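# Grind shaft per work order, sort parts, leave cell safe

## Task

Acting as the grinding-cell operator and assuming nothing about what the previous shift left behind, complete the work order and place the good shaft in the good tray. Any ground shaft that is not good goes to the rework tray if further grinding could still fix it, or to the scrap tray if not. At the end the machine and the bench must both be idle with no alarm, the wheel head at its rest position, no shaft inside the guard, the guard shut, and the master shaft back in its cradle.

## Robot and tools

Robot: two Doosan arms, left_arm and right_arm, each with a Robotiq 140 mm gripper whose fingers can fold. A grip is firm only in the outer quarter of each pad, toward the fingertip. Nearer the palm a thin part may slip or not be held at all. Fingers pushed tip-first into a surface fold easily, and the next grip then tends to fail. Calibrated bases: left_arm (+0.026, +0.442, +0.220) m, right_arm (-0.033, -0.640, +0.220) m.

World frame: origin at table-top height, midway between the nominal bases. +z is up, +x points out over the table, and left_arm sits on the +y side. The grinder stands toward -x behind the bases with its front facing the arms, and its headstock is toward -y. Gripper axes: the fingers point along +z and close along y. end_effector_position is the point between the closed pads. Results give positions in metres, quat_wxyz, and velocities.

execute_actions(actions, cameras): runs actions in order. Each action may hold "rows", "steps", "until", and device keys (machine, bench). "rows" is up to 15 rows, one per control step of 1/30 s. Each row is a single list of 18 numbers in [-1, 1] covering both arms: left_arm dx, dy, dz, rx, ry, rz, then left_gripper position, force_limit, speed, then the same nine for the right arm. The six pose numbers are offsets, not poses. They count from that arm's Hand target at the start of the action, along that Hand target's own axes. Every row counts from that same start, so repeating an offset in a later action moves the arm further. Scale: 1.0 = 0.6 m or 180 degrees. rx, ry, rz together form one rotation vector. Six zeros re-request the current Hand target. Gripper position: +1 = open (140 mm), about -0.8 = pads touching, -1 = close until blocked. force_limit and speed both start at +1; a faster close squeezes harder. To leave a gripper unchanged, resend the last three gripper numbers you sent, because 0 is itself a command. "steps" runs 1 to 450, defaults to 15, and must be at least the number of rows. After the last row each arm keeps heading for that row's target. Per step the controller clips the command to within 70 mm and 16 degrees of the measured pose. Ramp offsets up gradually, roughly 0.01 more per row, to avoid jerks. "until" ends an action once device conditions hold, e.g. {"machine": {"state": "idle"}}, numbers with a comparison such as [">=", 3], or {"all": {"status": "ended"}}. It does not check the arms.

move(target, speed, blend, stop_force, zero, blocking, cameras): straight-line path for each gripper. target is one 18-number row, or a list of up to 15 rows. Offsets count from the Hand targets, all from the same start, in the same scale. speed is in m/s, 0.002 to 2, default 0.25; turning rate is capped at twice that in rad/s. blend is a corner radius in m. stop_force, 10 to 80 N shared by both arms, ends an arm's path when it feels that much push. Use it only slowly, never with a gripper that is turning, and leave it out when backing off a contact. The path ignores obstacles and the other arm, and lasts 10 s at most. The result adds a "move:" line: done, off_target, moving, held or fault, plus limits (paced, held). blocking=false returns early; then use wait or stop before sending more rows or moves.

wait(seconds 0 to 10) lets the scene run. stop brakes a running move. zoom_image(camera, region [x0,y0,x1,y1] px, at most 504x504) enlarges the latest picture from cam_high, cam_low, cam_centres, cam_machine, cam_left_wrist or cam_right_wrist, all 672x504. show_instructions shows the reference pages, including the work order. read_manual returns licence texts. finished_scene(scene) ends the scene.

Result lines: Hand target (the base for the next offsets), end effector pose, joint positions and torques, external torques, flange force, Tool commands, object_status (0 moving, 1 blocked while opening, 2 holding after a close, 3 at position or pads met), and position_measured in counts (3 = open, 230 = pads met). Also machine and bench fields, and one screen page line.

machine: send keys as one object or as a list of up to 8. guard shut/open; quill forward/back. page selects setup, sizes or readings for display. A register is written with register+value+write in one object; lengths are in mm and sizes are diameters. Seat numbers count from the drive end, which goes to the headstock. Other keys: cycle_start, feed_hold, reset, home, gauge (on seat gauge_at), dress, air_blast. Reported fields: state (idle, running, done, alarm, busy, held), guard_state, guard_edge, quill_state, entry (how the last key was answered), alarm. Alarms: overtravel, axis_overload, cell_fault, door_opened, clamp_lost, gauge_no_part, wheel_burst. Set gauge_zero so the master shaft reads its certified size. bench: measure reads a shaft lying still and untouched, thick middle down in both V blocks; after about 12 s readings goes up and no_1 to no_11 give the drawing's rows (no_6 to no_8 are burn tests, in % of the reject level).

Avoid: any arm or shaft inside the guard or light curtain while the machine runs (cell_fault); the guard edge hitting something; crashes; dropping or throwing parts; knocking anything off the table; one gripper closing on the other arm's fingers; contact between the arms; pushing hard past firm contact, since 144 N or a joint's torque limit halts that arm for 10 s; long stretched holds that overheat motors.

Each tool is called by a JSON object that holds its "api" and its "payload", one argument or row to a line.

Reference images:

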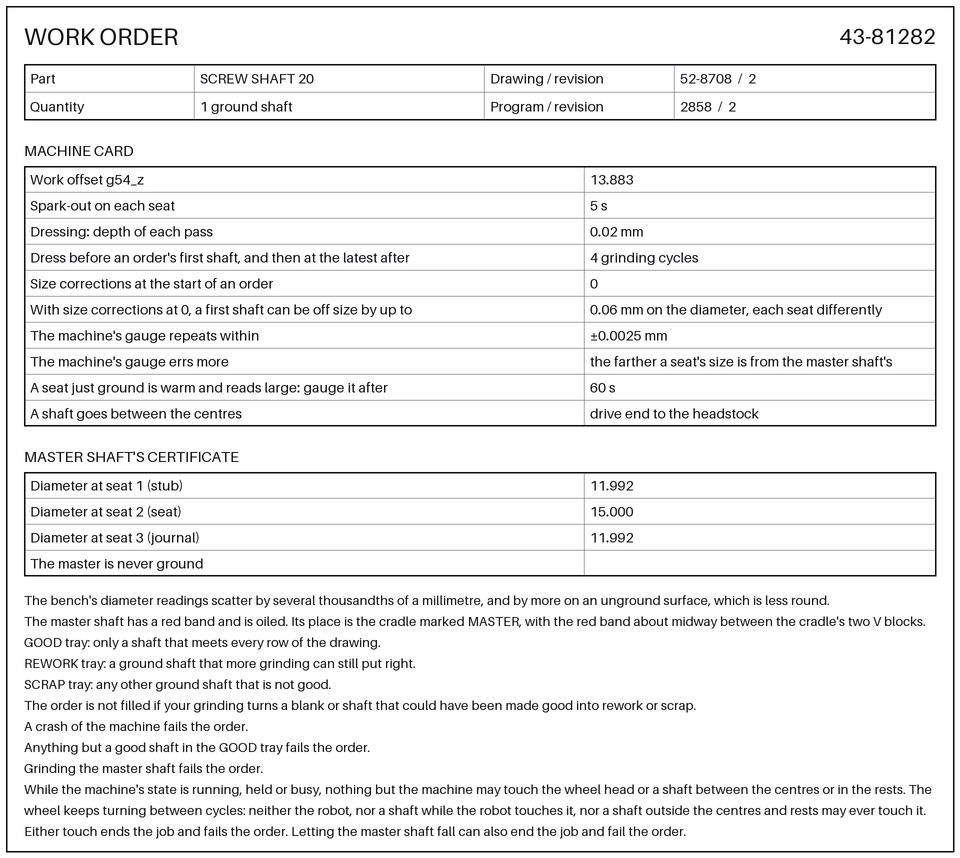

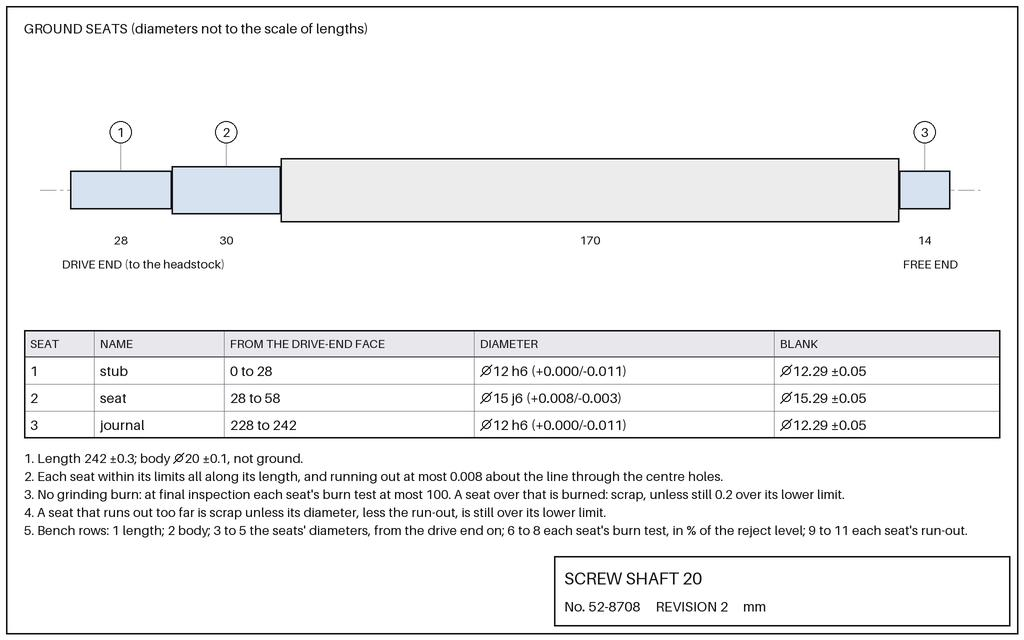

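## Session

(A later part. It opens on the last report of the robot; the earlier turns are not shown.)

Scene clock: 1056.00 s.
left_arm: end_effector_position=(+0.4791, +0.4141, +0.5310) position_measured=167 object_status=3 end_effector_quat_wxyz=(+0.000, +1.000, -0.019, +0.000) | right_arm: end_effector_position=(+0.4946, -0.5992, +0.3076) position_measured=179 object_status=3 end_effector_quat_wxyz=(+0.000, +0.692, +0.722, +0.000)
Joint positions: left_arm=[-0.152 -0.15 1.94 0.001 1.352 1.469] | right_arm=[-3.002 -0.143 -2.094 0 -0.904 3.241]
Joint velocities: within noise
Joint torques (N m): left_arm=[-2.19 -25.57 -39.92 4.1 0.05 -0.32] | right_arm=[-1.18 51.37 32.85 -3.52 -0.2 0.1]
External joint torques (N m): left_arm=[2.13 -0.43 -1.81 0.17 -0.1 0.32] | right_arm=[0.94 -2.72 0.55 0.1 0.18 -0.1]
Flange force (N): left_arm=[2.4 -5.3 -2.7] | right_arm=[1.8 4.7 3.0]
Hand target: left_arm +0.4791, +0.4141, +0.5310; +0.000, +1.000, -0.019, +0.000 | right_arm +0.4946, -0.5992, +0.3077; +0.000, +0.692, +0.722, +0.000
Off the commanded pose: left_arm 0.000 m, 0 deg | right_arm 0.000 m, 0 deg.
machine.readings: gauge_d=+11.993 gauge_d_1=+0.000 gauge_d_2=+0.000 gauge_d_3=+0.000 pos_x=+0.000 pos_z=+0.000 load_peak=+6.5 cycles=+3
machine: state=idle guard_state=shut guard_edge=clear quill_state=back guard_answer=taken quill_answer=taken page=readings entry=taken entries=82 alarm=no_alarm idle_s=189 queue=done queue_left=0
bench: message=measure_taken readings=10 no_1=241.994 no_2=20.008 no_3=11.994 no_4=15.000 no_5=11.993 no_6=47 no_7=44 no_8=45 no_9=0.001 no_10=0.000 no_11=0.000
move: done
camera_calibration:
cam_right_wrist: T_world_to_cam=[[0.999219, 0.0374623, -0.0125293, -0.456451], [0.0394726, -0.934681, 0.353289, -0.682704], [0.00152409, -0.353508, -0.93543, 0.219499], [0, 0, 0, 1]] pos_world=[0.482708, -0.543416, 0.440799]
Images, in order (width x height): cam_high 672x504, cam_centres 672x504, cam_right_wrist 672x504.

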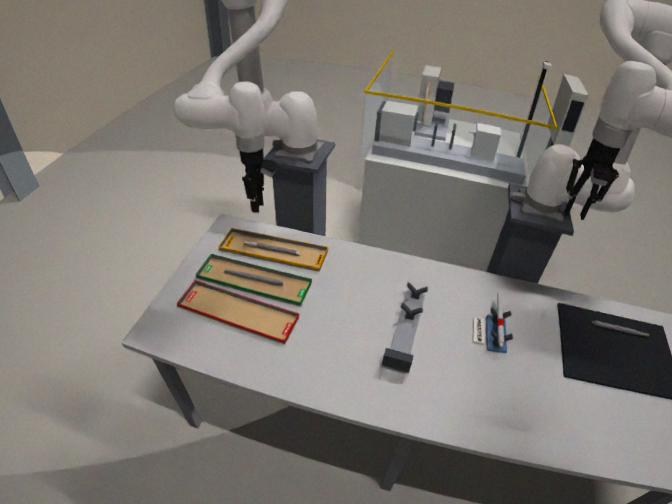

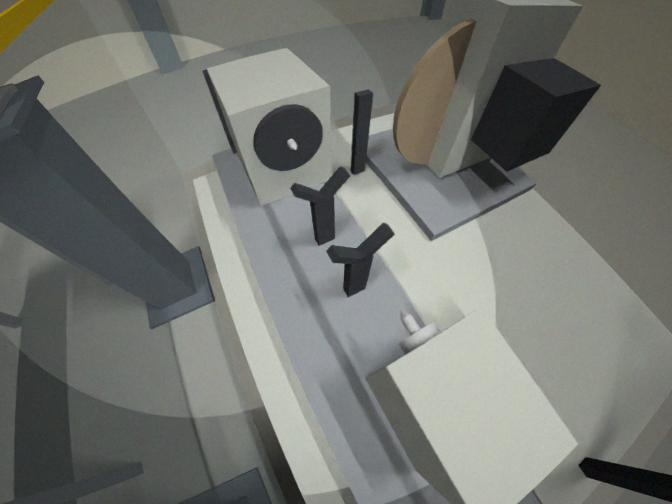

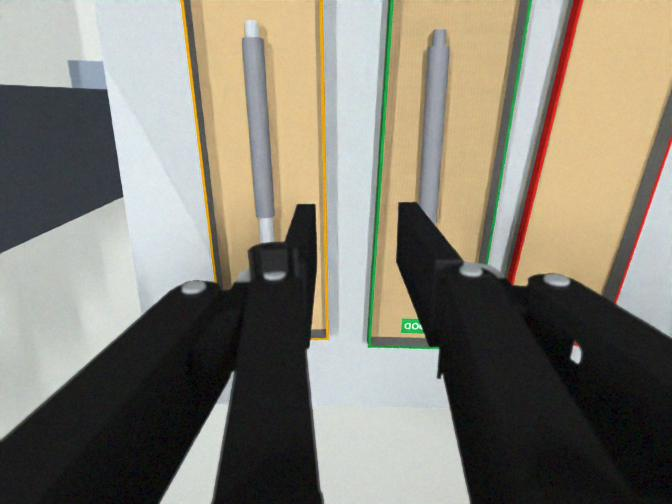

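All in place: shaft in GOOD, guard shut, machine and bench idle.

{"api": "finished_scene", "payload": {
  "scene": 2
}}

The scene is finished: the task was done.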